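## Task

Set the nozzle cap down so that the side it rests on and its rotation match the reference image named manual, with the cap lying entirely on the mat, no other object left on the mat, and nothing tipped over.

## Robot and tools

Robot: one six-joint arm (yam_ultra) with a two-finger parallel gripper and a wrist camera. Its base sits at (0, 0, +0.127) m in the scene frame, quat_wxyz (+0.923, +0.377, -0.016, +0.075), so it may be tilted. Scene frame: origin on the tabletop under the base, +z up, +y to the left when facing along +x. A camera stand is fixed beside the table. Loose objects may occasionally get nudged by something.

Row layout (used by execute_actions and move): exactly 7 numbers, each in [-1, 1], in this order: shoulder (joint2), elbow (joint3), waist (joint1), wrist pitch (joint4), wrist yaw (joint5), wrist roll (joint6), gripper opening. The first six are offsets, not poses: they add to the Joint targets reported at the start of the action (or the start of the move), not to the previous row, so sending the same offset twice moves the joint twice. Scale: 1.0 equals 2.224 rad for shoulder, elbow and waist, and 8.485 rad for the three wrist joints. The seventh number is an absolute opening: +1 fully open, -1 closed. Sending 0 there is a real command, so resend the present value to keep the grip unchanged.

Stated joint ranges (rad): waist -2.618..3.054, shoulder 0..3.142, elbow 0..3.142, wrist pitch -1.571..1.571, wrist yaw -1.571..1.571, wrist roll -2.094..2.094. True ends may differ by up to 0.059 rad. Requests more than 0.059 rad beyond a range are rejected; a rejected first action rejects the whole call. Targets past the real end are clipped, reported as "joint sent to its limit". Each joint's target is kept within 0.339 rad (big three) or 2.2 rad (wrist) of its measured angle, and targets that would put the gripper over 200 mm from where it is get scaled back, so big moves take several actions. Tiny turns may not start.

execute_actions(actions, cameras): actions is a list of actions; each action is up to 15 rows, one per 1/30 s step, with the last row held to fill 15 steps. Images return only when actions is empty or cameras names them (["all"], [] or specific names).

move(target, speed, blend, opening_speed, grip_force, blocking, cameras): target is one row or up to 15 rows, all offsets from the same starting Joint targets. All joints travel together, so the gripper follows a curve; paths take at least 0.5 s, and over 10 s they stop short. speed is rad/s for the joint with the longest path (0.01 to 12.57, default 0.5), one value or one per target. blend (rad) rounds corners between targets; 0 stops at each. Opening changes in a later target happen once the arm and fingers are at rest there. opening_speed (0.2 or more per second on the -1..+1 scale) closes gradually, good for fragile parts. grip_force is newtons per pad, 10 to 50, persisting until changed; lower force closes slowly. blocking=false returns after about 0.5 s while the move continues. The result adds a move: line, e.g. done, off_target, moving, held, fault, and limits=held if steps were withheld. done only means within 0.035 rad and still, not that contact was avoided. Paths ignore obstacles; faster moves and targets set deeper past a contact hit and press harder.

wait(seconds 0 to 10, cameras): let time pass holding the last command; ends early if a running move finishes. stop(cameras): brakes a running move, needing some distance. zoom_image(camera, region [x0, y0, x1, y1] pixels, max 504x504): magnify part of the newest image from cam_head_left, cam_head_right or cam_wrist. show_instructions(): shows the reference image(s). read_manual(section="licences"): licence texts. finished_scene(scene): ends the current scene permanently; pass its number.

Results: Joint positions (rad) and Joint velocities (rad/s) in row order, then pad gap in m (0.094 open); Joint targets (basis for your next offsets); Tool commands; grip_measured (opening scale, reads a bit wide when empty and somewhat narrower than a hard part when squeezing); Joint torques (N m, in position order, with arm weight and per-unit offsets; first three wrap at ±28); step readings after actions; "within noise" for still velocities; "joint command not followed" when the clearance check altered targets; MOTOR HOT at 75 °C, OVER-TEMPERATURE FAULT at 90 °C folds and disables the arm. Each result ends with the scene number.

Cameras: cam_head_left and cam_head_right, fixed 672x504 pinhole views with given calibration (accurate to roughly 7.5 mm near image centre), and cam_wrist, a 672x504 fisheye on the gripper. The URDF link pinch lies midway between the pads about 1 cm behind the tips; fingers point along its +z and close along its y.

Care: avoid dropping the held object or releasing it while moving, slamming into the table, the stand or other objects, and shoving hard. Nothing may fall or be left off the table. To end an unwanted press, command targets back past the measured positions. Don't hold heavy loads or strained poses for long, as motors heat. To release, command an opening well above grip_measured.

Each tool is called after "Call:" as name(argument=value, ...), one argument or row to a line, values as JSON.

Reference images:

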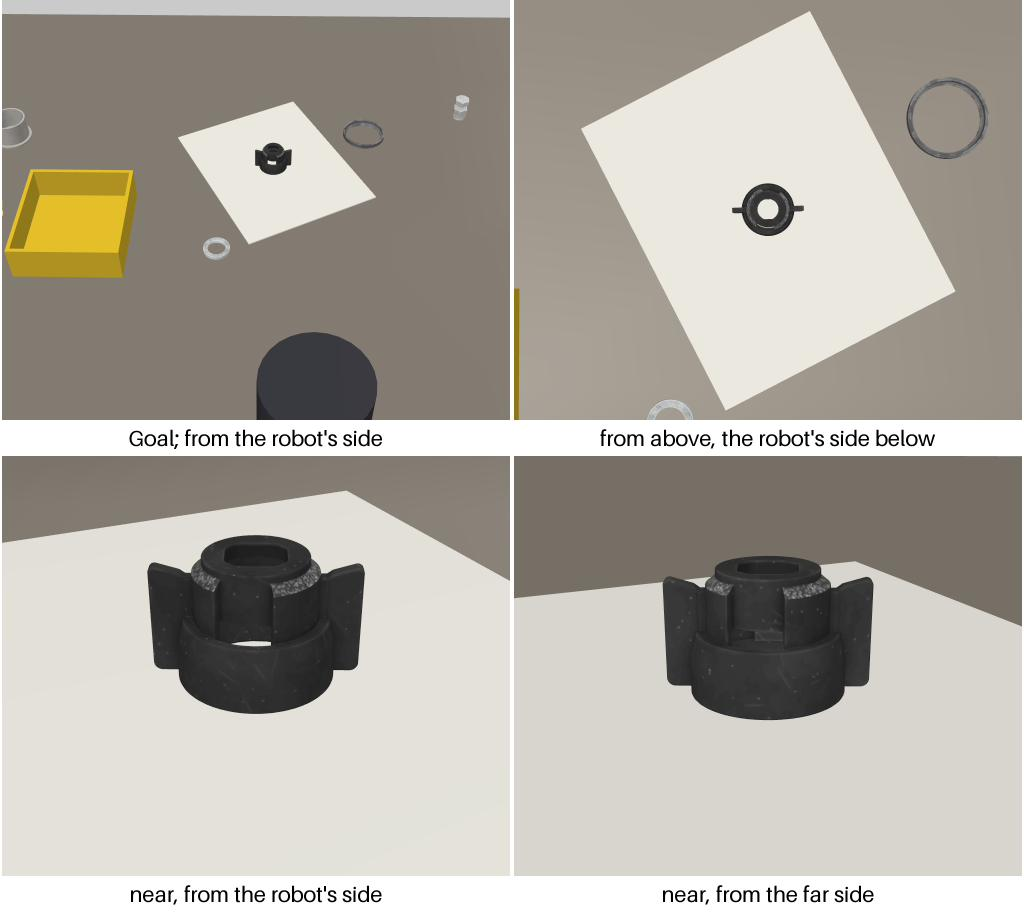

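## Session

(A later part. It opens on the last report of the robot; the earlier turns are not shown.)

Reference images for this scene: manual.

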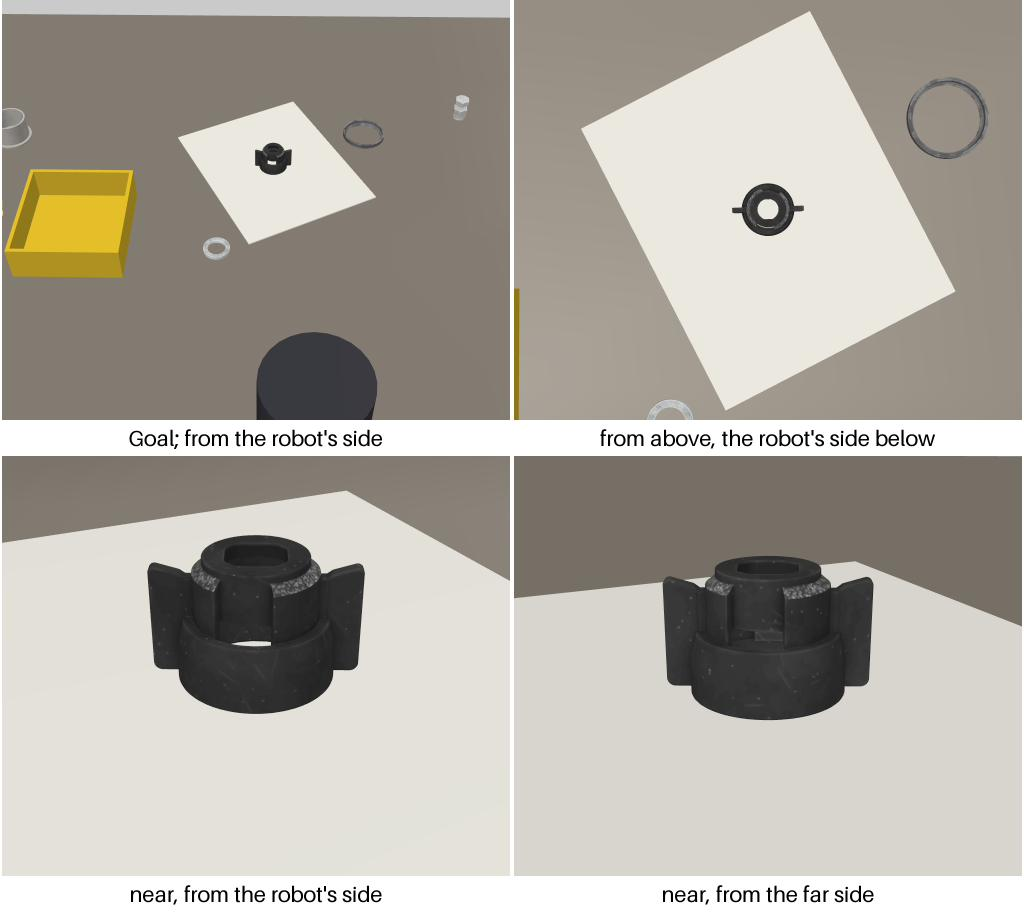

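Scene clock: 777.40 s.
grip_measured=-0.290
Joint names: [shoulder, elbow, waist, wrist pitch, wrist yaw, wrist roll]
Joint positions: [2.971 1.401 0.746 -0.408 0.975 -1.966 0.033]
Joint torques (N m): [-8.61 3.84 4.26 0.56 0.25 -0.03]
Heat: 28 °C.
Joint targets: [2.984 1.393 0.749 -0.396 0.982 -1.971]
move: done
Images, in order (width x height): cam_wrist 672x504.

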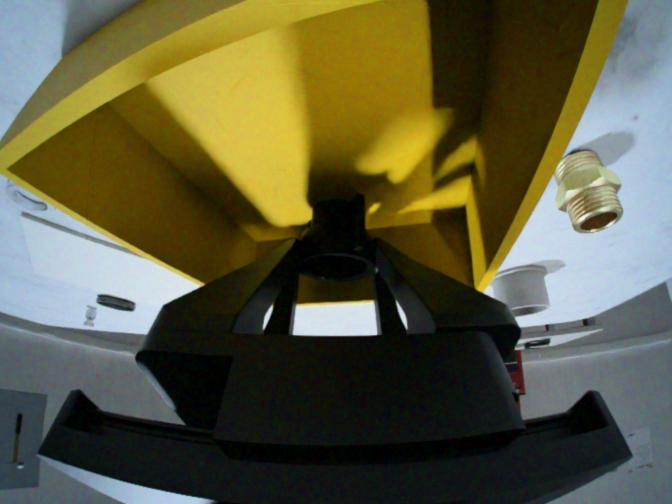

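Call:
move(
  target=[
    [0.0117, 0.0017, -0.0081, 0.0024, -0.0013, -0.0017, -0.55],
    [0.0117, 0.0017, -0.0081, 0.0024, -0.0013, -0.0017, 0.5],
    [-0.1115, -0.0216, 0.0679, -0.0192, 0.0110, 0.0151, 0.5],
  ],
  speed=[0.05, 0.1, 0.25],
  opening_speed=0.5,
  cameras=["all"],
)

Call:
zoom_image(
  camera="cam_wrist",
  region=[256, 180, 416, 340],
)

Call:
zoom_image(
  camera="cam_head_right",
  region=[320, 215, 380, 275],
)

Scene clock: 925.43 s.
grip_measured=+0.498
Joint names: [shoulder, elbow, waist, wrist pitch, wrist yaw, wrist roll]
Joint positions: [1.881 0.411 -0.236 0.61 -0.127 -1.09 0.07]
Joint torques (N m): [-6.45 1.06 5.34 0.63 -0.52 0.08]
Heat: 27 °C.
Joint targets: [1.860 0.403 -0.211 0.600 -0.140 -1.085]
move: done

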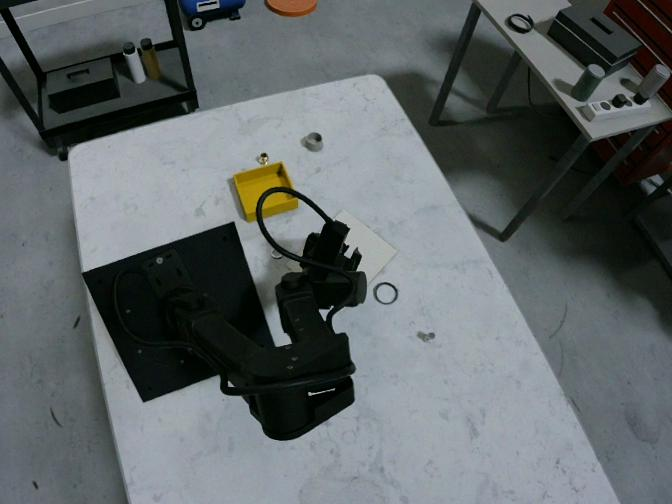

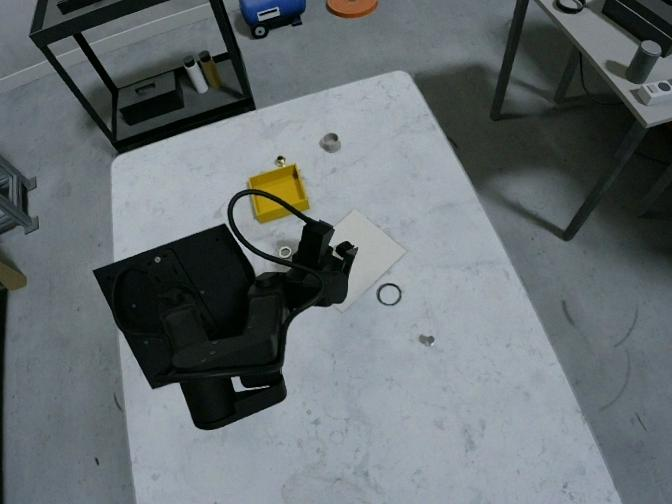

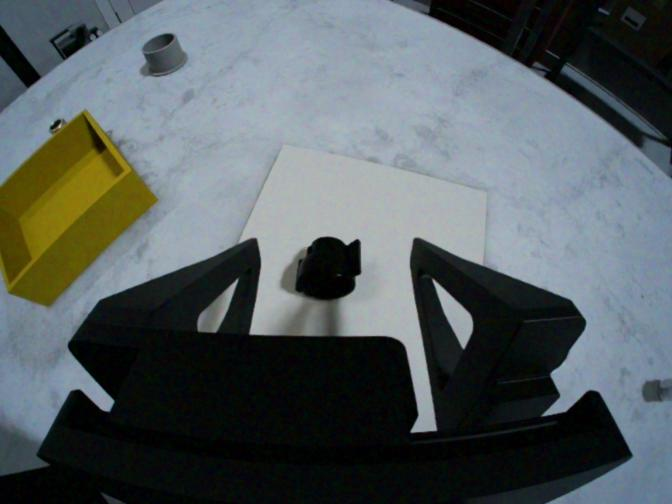

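Scaled by 3.150 from the camera's 672x504 image, which has a finer 960x720 frame.

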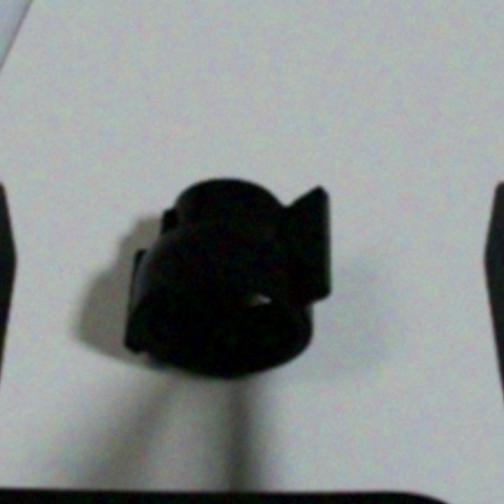

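Scaled by 8.400 from the camera's 672x504 image, which has a finer 960x720 frame.

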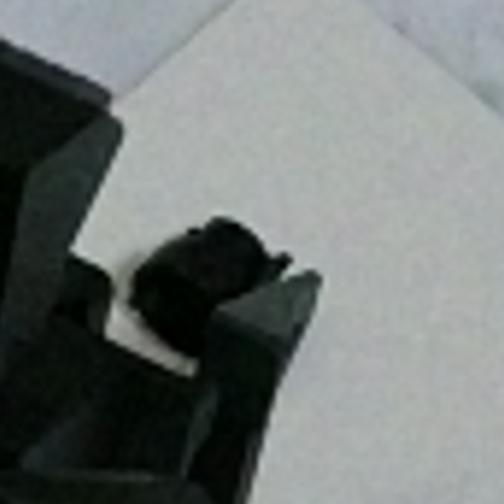

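Call:
move(
  target=[
    [0.0405, 0.2460, 0.0949, -0.0943, 0.0519, 0.0454, 0.5],
    [0.2248, 0.4618, 0.1983, -0.1841, 0.1023, 0.0984, 0.5],
  ],
  speed=[0.8, 0.8],
  blend=[0.15, 0],
  cameras=["cam_wrist", "cam_head_right"],
)

Call:
zoom_image(
  camera="cam_wrist",
  region=[246, 130, 436, 300],
)

Scene clock: 1185.67 s.
grip_measured=+0.498
Joint names: [shoulder, elbow, waist, wrist pitch, wrist yaw, wrist roll]
Joint positions: [2.352 1.404 0.199 -0.95 0.724 -0.255 0.07]
Joint torques (N m): [-6.35 6.39 8.13 0.03 0.02 0.11]
Heat: 29 °C.
Joint targets: [2.360 1.431 0.230 -0.962 0.728 -0.250]
move: done
Images, in order (width x height): cam_head_right 672x504, cam_wrist 672x504.

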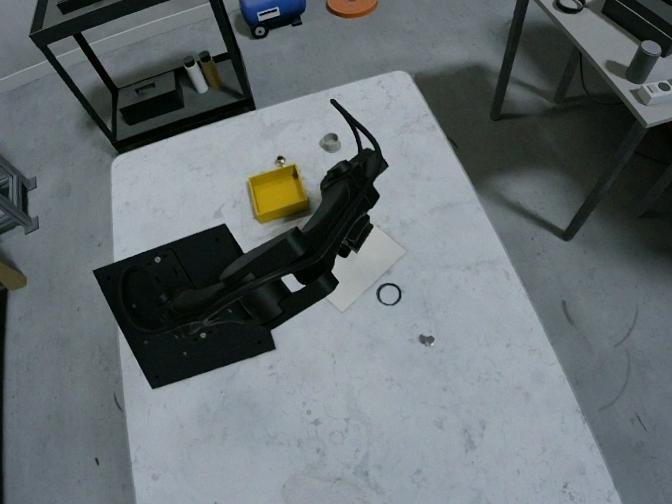

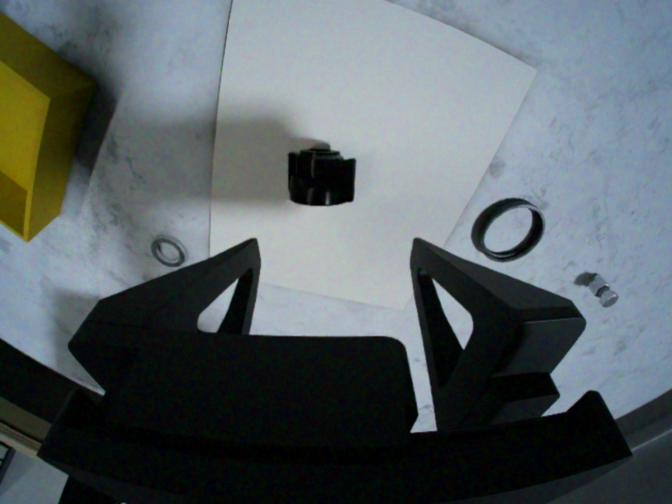

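Scaled by 2.653 from the camera's 672x504 image, which has a finer 960x720 frame.

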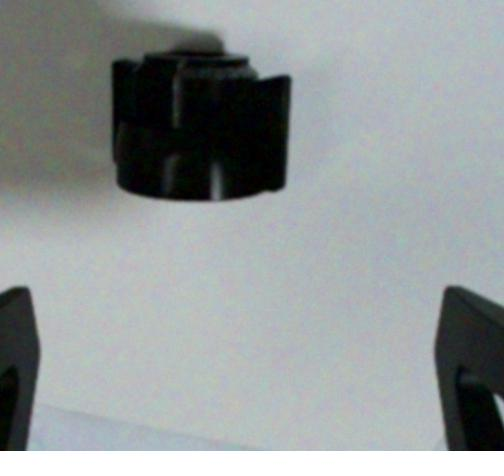

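Call:
move(
  target=[
    [0.0373, -0.0679, -0.0531, 0.0402, 0.0034, -0.0224, 0.5],
    [0.0373, -0.0679, -0.0531, 0.0402, 0.0034, -0.0224, -0.55],
  ],
  speed=0.2,
  opening_speed=0.6,
  cameras=["cam_wrist"],
)

Call:
zoom_image(
  camera="cam_wrist",
  region=[246, 130, 436, 330],
)

Scene clock: 1261.10 s.
grip_measured=-0.290
Joint names: [shoulder, elbow, waist, wrist pitch, wrist yaw, wrist roll]
Joint positions: [2.434 1.286 0.105 -0.639 0.755 -0.435 0.033]
Joint torques (N m): [-6.39 2.82 6.5 0.28 -0.01 -0.02]
Heat: 31 °C.
Joint targets: [2.444 1.279 0.112 -0.621 0.757 -0.440]
move: done
Images, in order (width x height): cam_wrist 672x504.

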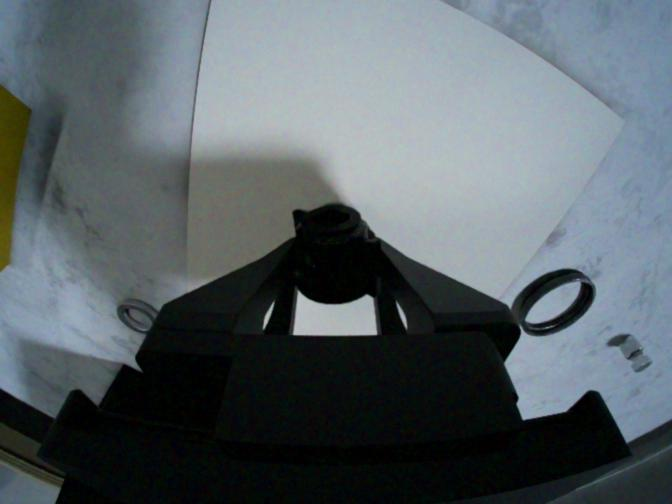

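Scaled by 2.520 from the camera's 672x504 image, which has a finer 960x720 frame.

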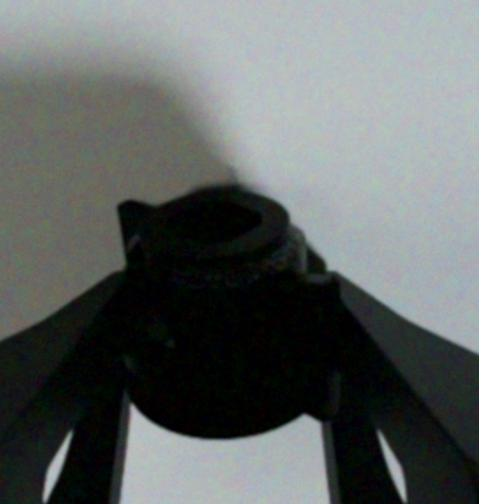

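Call:
move(
  target=[
    [-0.0265, 0.0364, 0.0238, -0.0223, -0.0026, 0.0106, -0.55],
    [-0.1196, 0.0, 0.0045, -0.0323, -0.0013, 0.2398, -0.55],
    [-0.0769, -0.0486, -0.0481, 0.0046, 0.0021, 0.2194, -0.55],
  ],
  speed=[0.3, 1.0, 0.18],
  blend=[0.04, 0.03, 0],
  cameras=["cam_wrist", "cam_head_left"],
)

Call:
zoom_image(
  camera="cam_wrist",
  region=[256, 170, 416, 320],
)

Scene clock: 1333.80 s.
grip_measured=-0.290
Joint names: [shoulder, elbow, waist, wrist pitch, wrist yaw, wrist roll]
Joint positions: [2.263 1.178 -0.001 -0.596 0.76 1.427 0.033]
Joint torques (N m): [-5.9 2.63 6.09 0.28 0.11 -0.04]
Heat: 30 °C.
Joint targets: [2.272 1.171 0.005 -0.582 0.775 1.422]
move: done
Images, in order (width x height): cam_head_left 672x504, cam_wrist 672x504.

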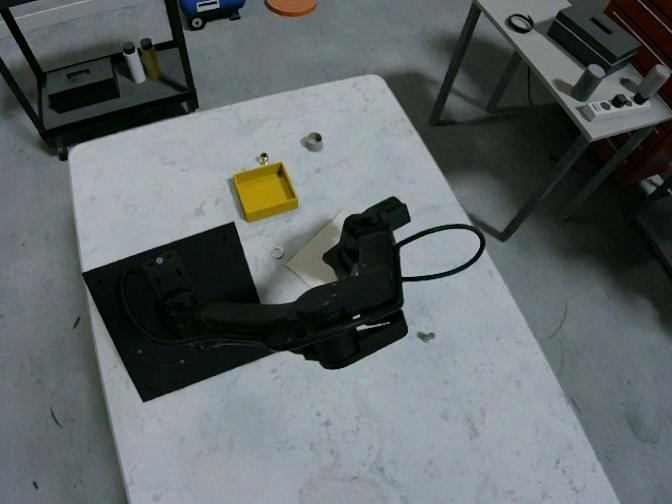

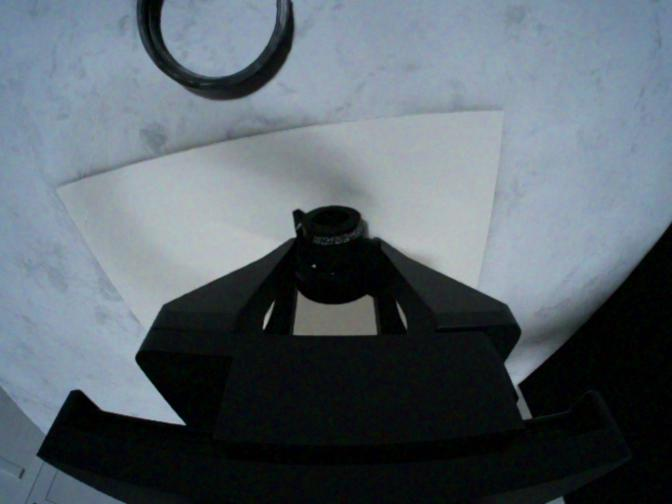

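Scaled by 3.150 from the camera's 672x504 image, which has a finer 960x720 frame.

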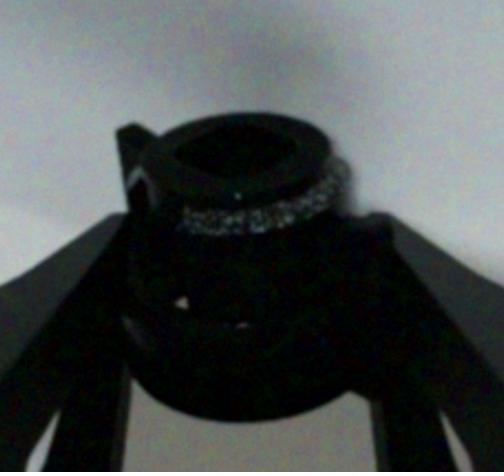

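Call:
move(
  target=[
    [0, 0, 0, 0, 0, 0, 0.5],
    [-0.0436, 0.0535, 0.0540, -0.0369, -0.0034, 0.0198, 0.5],
    [-0.0526, 0.1951, -0.1084, -0.0687, -0.0707, -0.0279, 0.2],
  ],
  speed=[0.2, 0.3, 0.5],
  blend=[0, 0.04, 0],
  opening_speed=0.5,
  cameras=["cam_wrist", "cam_head_left", "cam_head_right"],
)

Call:
zoom_image(
  camera="cam_wrist",
  region=[246, 120, 436, 300],
)

Scene clock: 1428.97 s.
grip_measured=+0.202
Joint names: [shoulder, elbow, waist, wrist pitch, wrist yaw, wrist roll]
Joint positions: [2.187 1.586 -0.251 -1.147 0.185 1.19 0.056]
Joint torques (N m): [-10.61 5.14 6.99 -0.38 -0.34 -0.01]
Heat: 31 °C.
Joint targets: [2.155 1.605 -0.236 -1.165 0.175 1.185]
move: done

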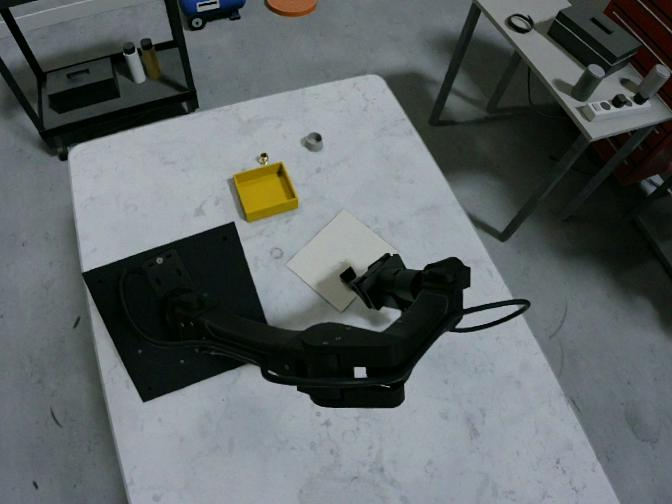

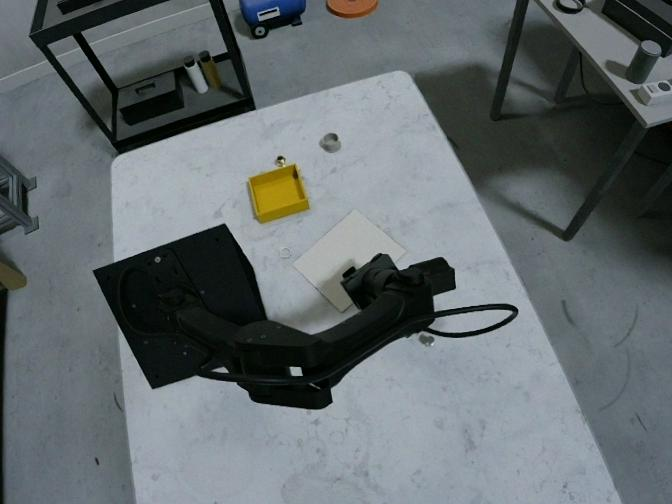

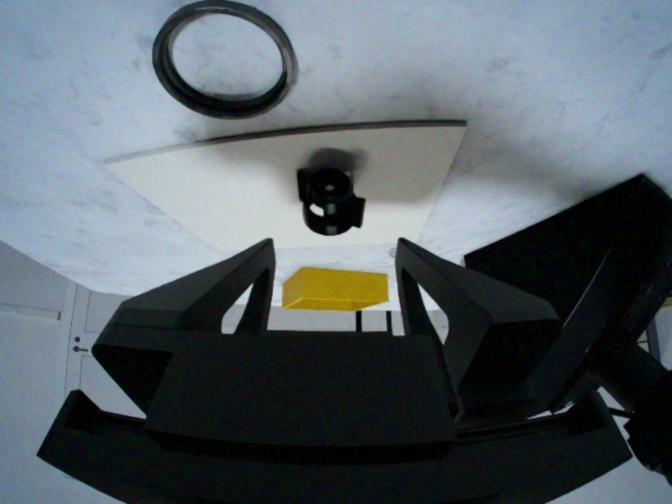

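Scaled by 2.653 from the camera's 672x504 image, which has a finer 960x720 frame.

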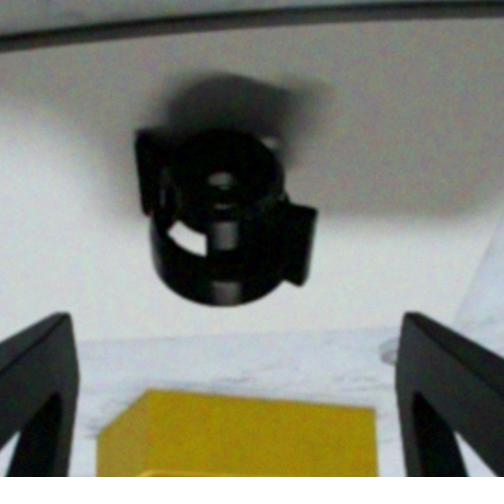

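Call:
move(
  target=[
    [0.0481, -0.0908, -0.0112, 0.0352, 0.0024, 0.0019, 0.2],
    [0.0481, -0.0908, -0.0112, 0.0352, 0.0024, 0.0019, -0.55],
  ],
  speed=0.2,
  opening_speed=0.5,
  cameras=["cam_wrist"],
)

Call:
zoom_image(
  camera="cam_wrist",
  region=[256, 150, 416, 320],
)

Scene clock: 1479.57 s.
grip_measured=-0.285
Joint names: [shoulder, elbow, waist, wrist pitch, wrist yaw, wrist roll]
Joint positions: [2.253 1.409 -0.267 -0.878 0.193 1.196 0.034]
Joint torques (N m): [-6.75 2.3 6.38 -0.13 -0.24 0.12]
Heat: 31 °C.
Joint targets: [2.262 1.403 -0.261 -0.866 0.195 1.201]
move: done
Images, in order (width x height): cam_wrist 672x504.

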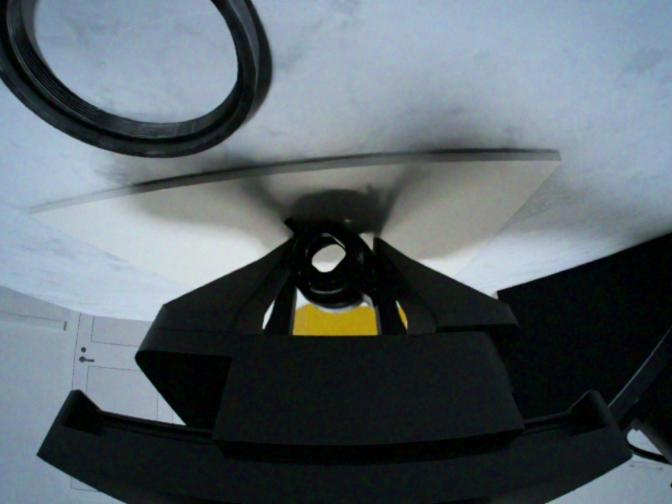

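Scaled by 2.965 from the camera's 672x504 image, which has a finer 960x720 frame.

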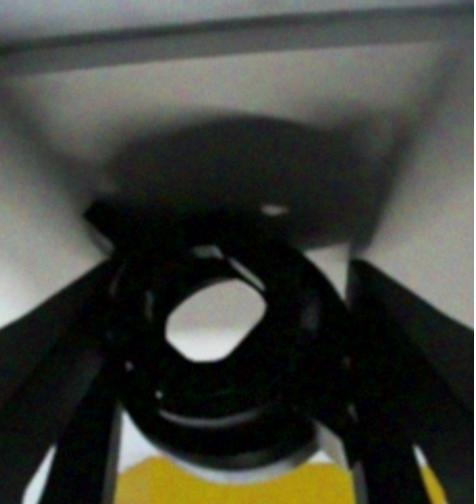

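Call:
move(
  target=[
    [-0.0953, 0.0076, 0.0, -0.0040, 0.0, 0.0, -0.55],
    [-0.2347, -0.2037, 0.0049, 0.0844, -0.0112, -0.1296, -0.55],
    [-0.1376, -0.4258, 0.0319, 0.1728, -0.0265, -0.2664, -0.55],
  ],
  speed=[0.3, 1.0, 1.0],
  blend=[0.05, 0.2, 0],
  cameras=["all"],
)

Call:
zoom_image(
  camera="cam_wrist",
  region=[246, 150, 436, 330],
)

Call:
zoom_image(
  camera="cam_head_right",
  region=[310, 210, 390, 280],
)

Scene clock: 1542.40 s.
grip_measured=-0.285
Joint names: [shoulder, elbow, waist, wrist pitch, wrist yaw, wrist roll]
Joint positions: [1.949 0.46 -0.217 0.578 -0.004 -1.053 0.034]
Joint torques (N m): [-4.18 1.43 5.74 0.9 -0.56 -0.08]
Heat: 31 °C.
Joint targets: [1.956 0.456 -0.190 0.600 -0.029 -1.059]
move: done

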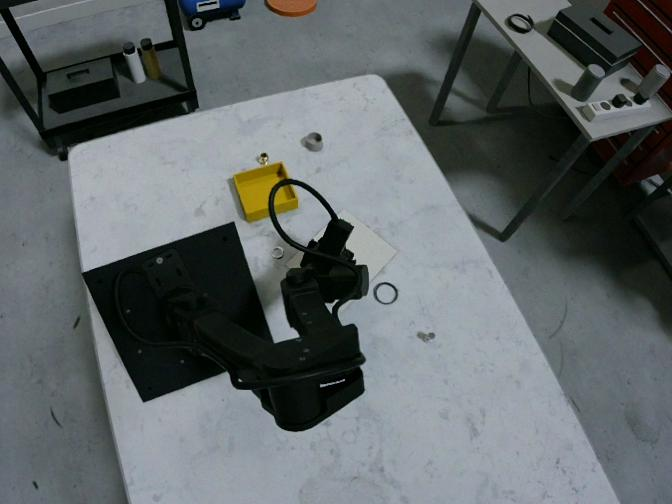

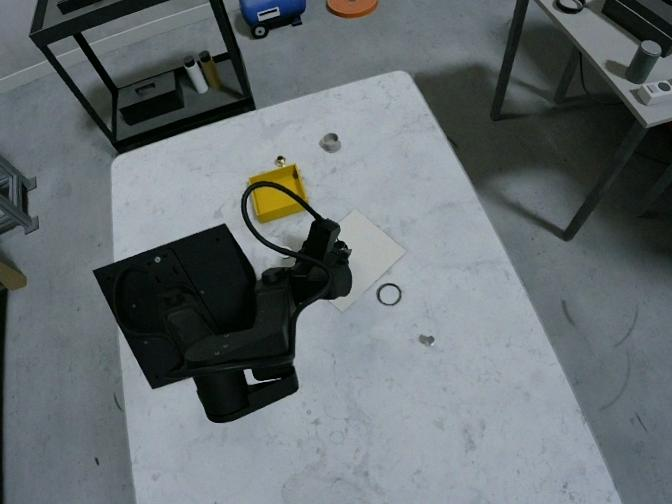

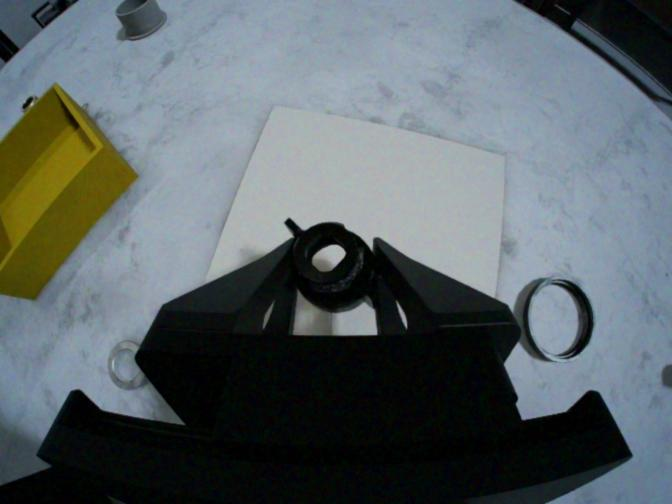

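Scaled by 2.653 from the camera's 672x504 image, which has a finer 960x720 frame.

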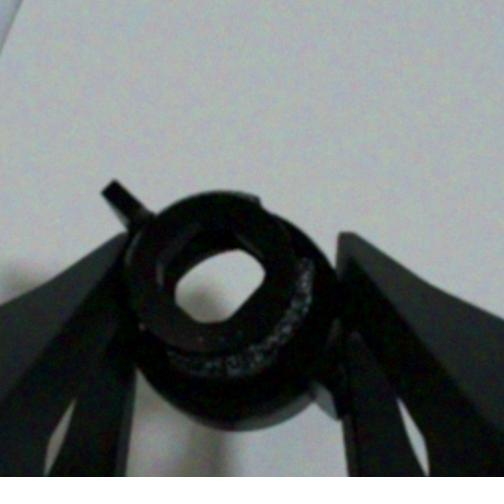

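Scaled by 6.300 from the camera's 672x504 image, which has a finer 960x720 frame.

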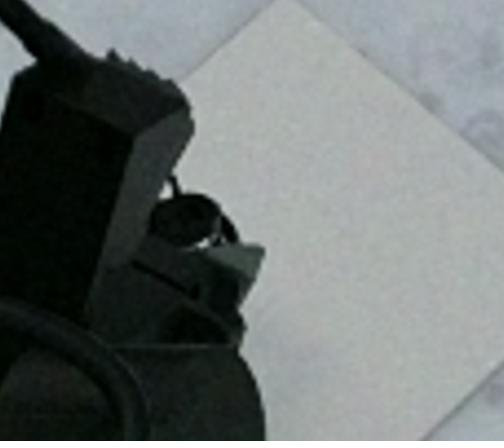

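Call:
zoom_image(
  camera="cam_wrist",
  region=[276, 205, 396, 325],
)

Call:
zoom_image(
  camera="cam_head_right",
  region=[325, 230, 365, 260],
)

Scaled by 4.200 from the camera's 672x504 image, which has a finer 960x720 frame.

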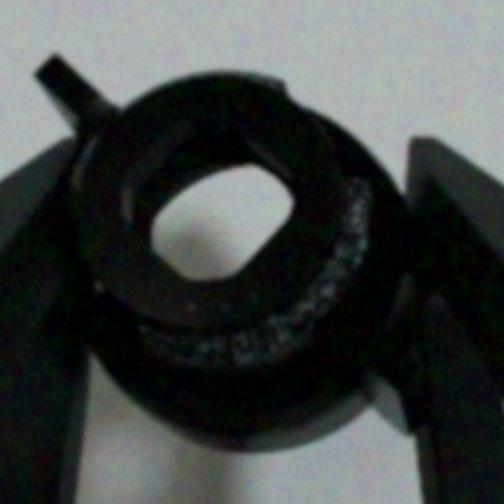

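Scaled by 12.600 from the camera's 672x504 image, which has a finer 960x720 frame.

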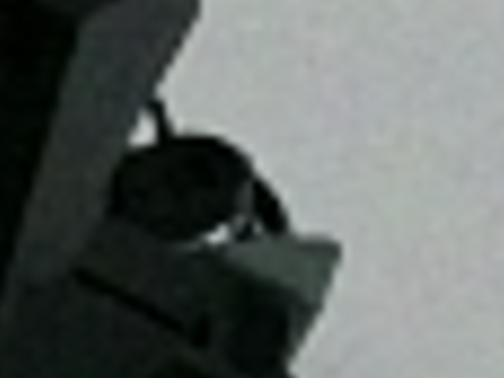

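Call:
move(
  target=[0.0740, 0.0153, -0.0526, 0.0164, -0.0095, -0.0106, -0.55],
  speed=0.1,
  cameras=["cam_wrist", "cam_head_right"],
)

Call:
zoom_image(
  camera="cam_wrist",
  region=[276, 205, 396, 325],
)

Call:
zoom_image(
  camera="cam_head_right",
  region=[320, 225, 380, 270],
)

Scene clock: 1610.43 s.
grip_measured=-0.285
Joint names: [shoulder, elbow, waist, wrist pitch, wrist yaw, wrist roll]
Joint positions: [2.109 0.48 -0.308 0.718 -0.086 -1.143 0.034]
Joint torques (N m): [-4.15 1.73 4.22 0.8 -0.58 -0.01]
Heat: 31 °C.
Joint targets: [2.121 0.490 -0.307 0.739 -0.110 -1.149]
move: done
Images, in order (width x height): cam_head_right 672x504, cam_wrist 672x504.

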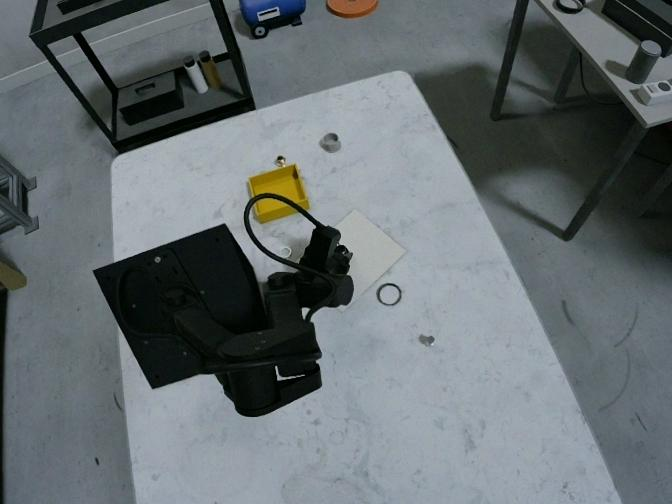

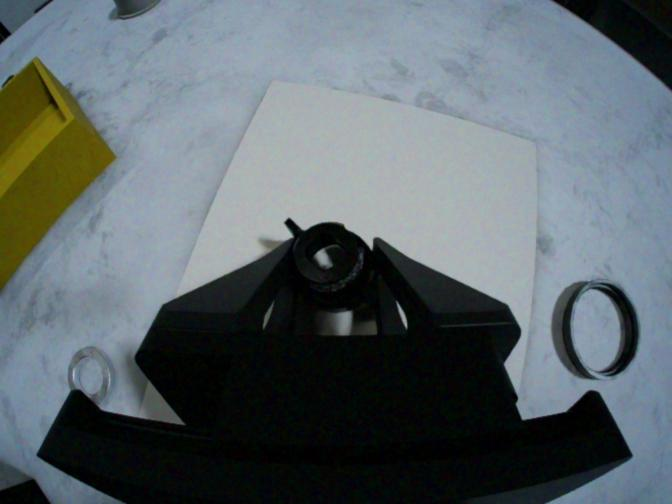

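Scaled by 4.200 from the camera's 672x504 image, which has a finer 960x720 frame.

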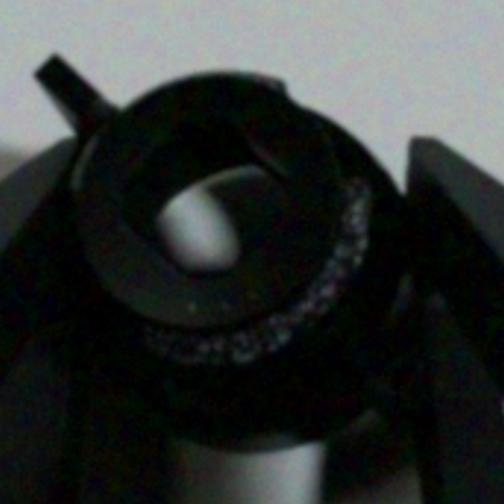

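Scaled by 8.400 from the camera's 672x504 image, which has a finer 960x720 frame.

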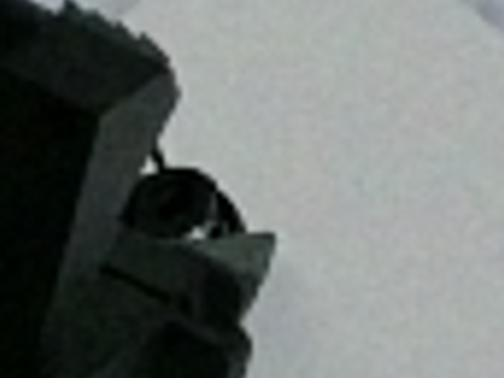

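Call:
move(
  target=[0.0074, 0.0010, -0.0051, 0.0017, -0.0008, -0.0011, -0.55],
  speed=0.03,
  cameras=["cam_wrist"],
)

Call:
zoom_image(
  camera="cam_wrist",
  region=[276, 205, 396, 325],
)

Scene clock: 1617.50 s.
grip_measured=-0.285
Joint names: [shoulder, elbow, waist, wrist pitch, wrist yaw, wrist roll]
Joint positions: [2.123 0.48 -0.317 0.738 -0.101 -1.153 0.034]
Joint torques (N m): [-3.99 1.84 4.29 0.75 -0.46 -0.04]
Heat: 30 °C.
Joint targets: [2.137 0.493 -0.318 0.754 -0.117 -1.158]
move: done
Images, in order (width x height): cam_wrist 672x504.

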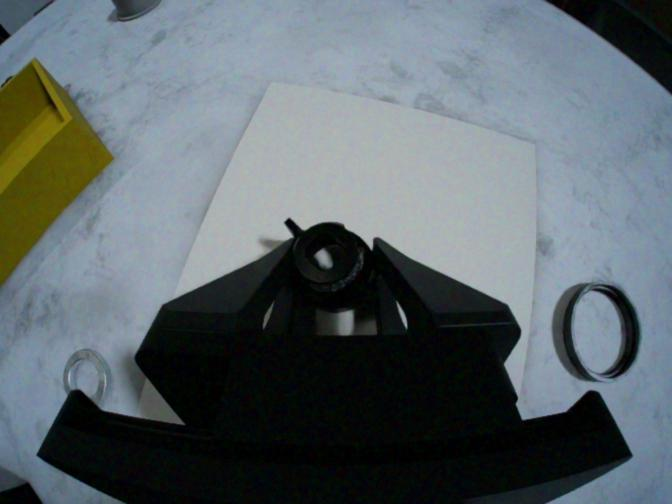

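Scaled by 4.200 from the camera's 672x504 image, which has a finer 960x720 frame.

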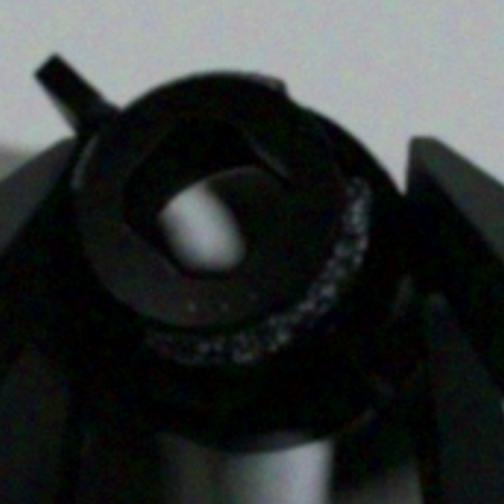

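Call:
move(
  target=[0.0090, 0.0010, -0.0051, 0.0012, -0.0008, -0.0011, -0.55],
  speed=0.03,
  cameras=["cam_wrist"],
)

Call:
zoom_image(
  camera="cam_wrist",
  region=[276, 205, 396, 345],
)

Scene clock: 1635.80 s.
grip_measured=-0.285
Joint names: [shoulder, elbow, waist, wrist pitch, wrist yaw, wrist roll]
Joint positions: [2.138 0.48 -0.326 0.76 -0.121 -1.162 0.034]
Joint torques (N m): [-3.59 1.98 3.99 0.65 -0.39 -0.04]
Heat: 30 °C.
Joint targets: [2.157 0.495 -0.330 0.764 -0.124 -1.168]
move: done
Images, in order (width x height): cam_wrist 672x504.

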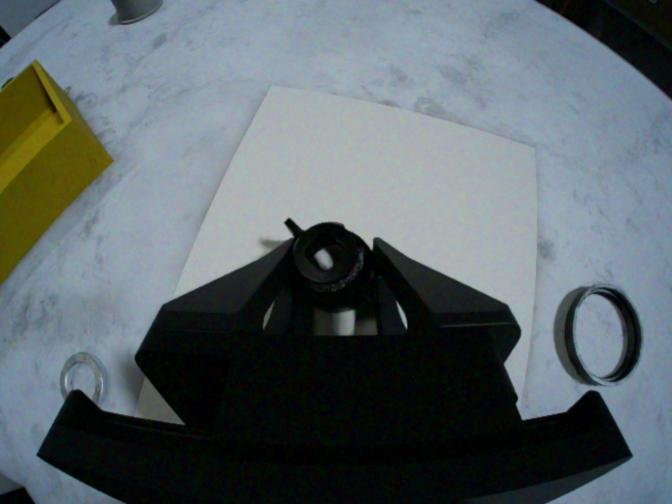

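Scaled by 3.600 from the camera's 672x504 image, which has a finer 960x720 frame.

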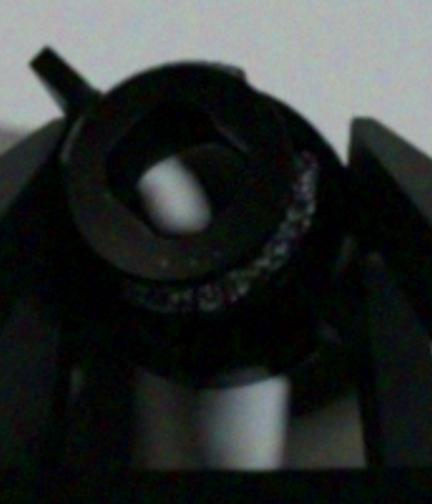

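Call:
move(
  target=[
    [-0.0045, 0, 0, 0, 0, 0, -0.55],
    [-0.0045, 0, 0, 0, 0, 0, 0.5],
    [-0.0346, 0, 0, 0, 0, 0, 0.5],
    [-0.1380, -0.0157, 0.0540, -0.0193, 0.0111, 0.0127, 0.5],
  ],
  speed=[0.05, 0.1, 0.15, 0.3],
  blend=[0, 0, 0.02, 0],
  opening_speed=0.4,
  cameras=["all"],
)

Call:
zoom_image(
  camera="cam_wrist",
  region=[246, 180, 426, 340],
)

Call:
zoom_image(
  camera="cam_head_right",
  region=[320, 215, 380, 275],
)

Scene clock: 1655.90 s.
grip_measured=+0.498
Joint names: [shoulder, elbow, waist, wrist pitch, wrist yaw, wrist roll]
Joint positions: [1.872 0.468 -0.235 0.609 -0.018 -1.066 0.07]
Joint torques (N m): [-6.72 1.35 5.63 0.72 -0.41 0.11]
Heat: 30 °C.
Joint targets: [1.851 0.460 -0.210 0.600 -0.029 -1.060]
move: done

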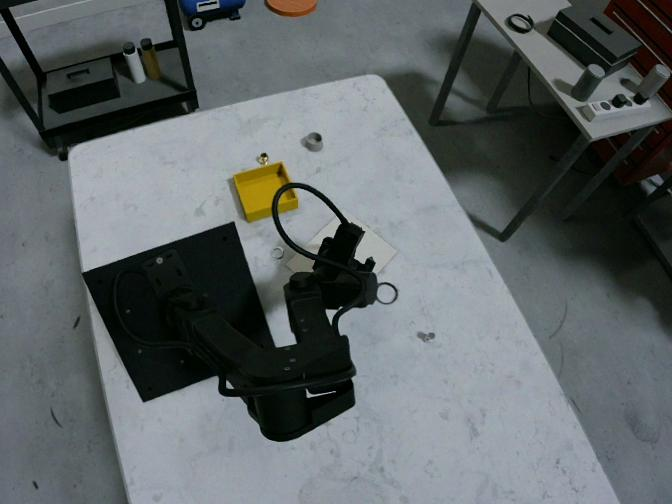

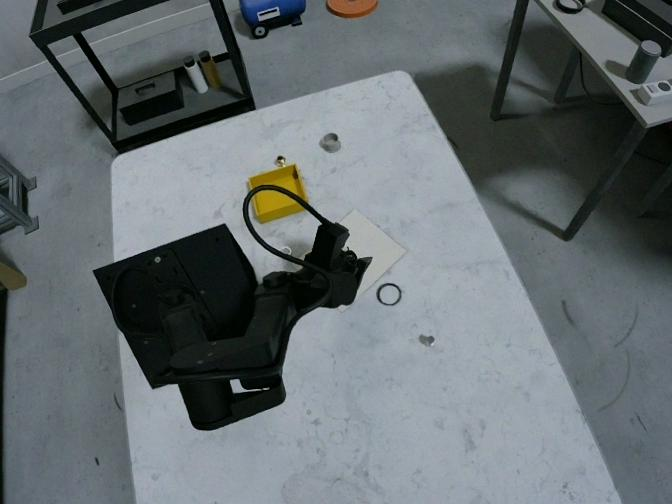

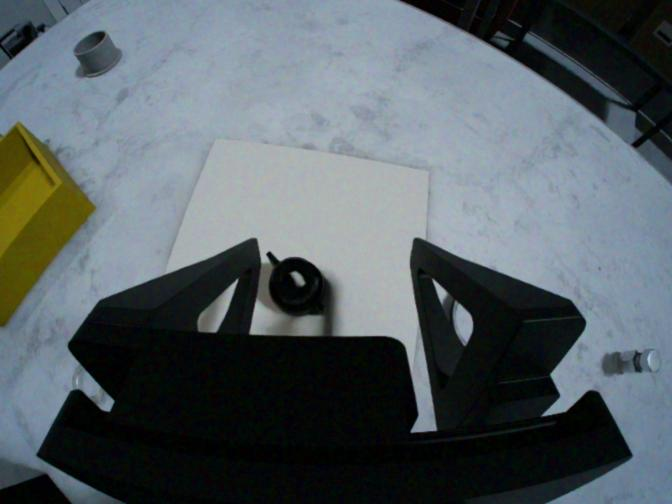

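Scaled by 2.800 from the camera's 672x504 image, which has a finer 960x720 frame.

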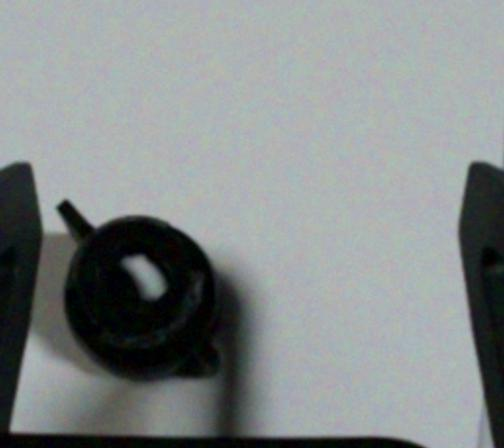

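Scaled by 8.400 from the camera's 672x504 image, which has a finer 960x720 frame.

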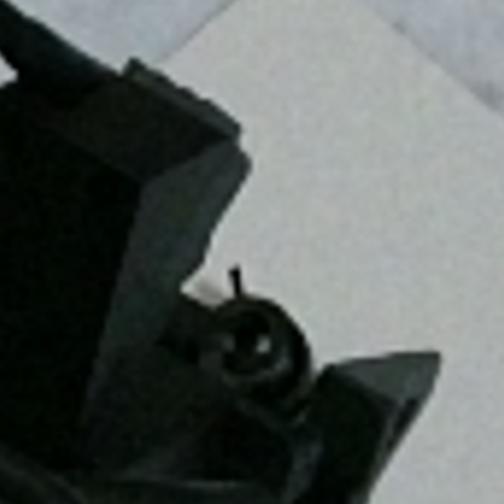

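Call:
move(
  target=[
    [0.1030, 0.0157, -0.0540, 0.0193, -0.0112, -0.0127, 0.5],
    [0.1331, 0.0157, -0.0540, 0.0193, -0.0112, -0.0127, 0.5],
    [0.1331, 0.0157, -0.0540, 0.0193, -0.0112, -0.0127, -0.55],
    [0.0985, 0.0157, -0.0540, 0.0193, -0.0112, -0.0127, -0.55],
    [0.0692, 0.0674, -0.0495, -0.0271, -0.0178, -0.0264, -0.55],
    [0.1039, 0.0679, -0.0652, -0.0184, -0.0205, -0.0297, -0.55],
  ],
  speed=[0.35, 0.08, 0.1, 0.2, 0.4, 0.08],
  blend=[0.01, 0, 0, 0.02, 0.01, 0],
  opening_speed=0.7,
  cameras=["cam_wrist", "cam_head_right"],
)

Call:
zoom_image(
  camera="cam_wrist",
  region=[276, 205, 396, 345],
)

Scene clock: 1812.23 s.
grip_measured=-0.291
Joint names: [shoulder, elbow, waist, wrist pitch, wrist yaw, wrist roll]
Joint positions: [2.069 0.599 -0.355 0.425 -0.181 -1.307 0.033]
Joint torques (N m): [-4.38 2.04 4.3 0.63 -0.55 0]
Heat: 30 °C.
Joint targets: [2.082 0.611 -0.355 0.444 -0.203 -1.312]
move: done
Images, in order (width x height): cam_head_right 672x504, cam_wrist 672x504.

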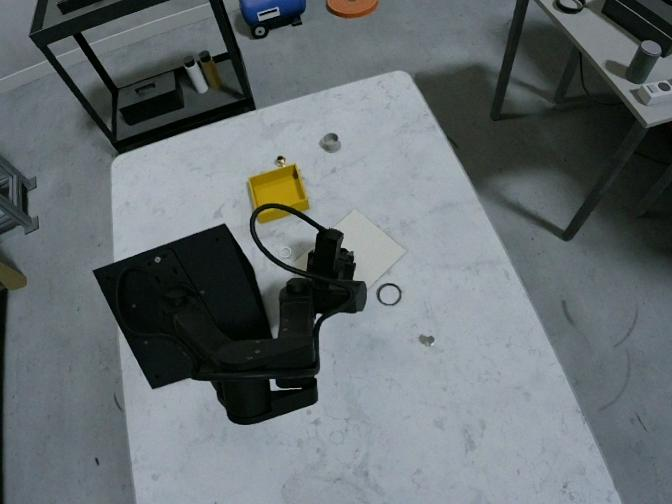

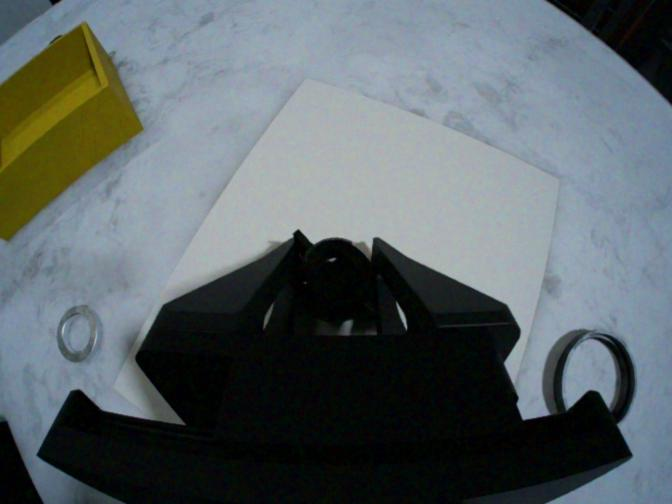

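Scaled by 3.600 from the camera's 672x504 image, which has a finer 960x720 frame.

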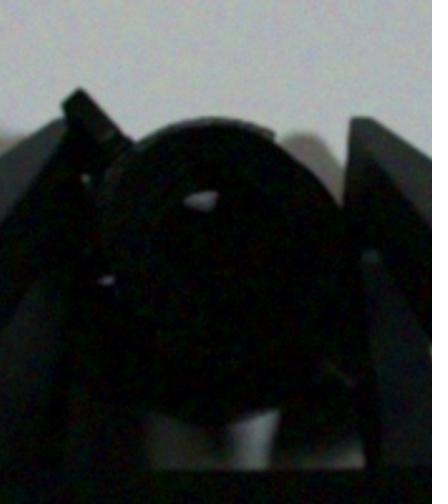

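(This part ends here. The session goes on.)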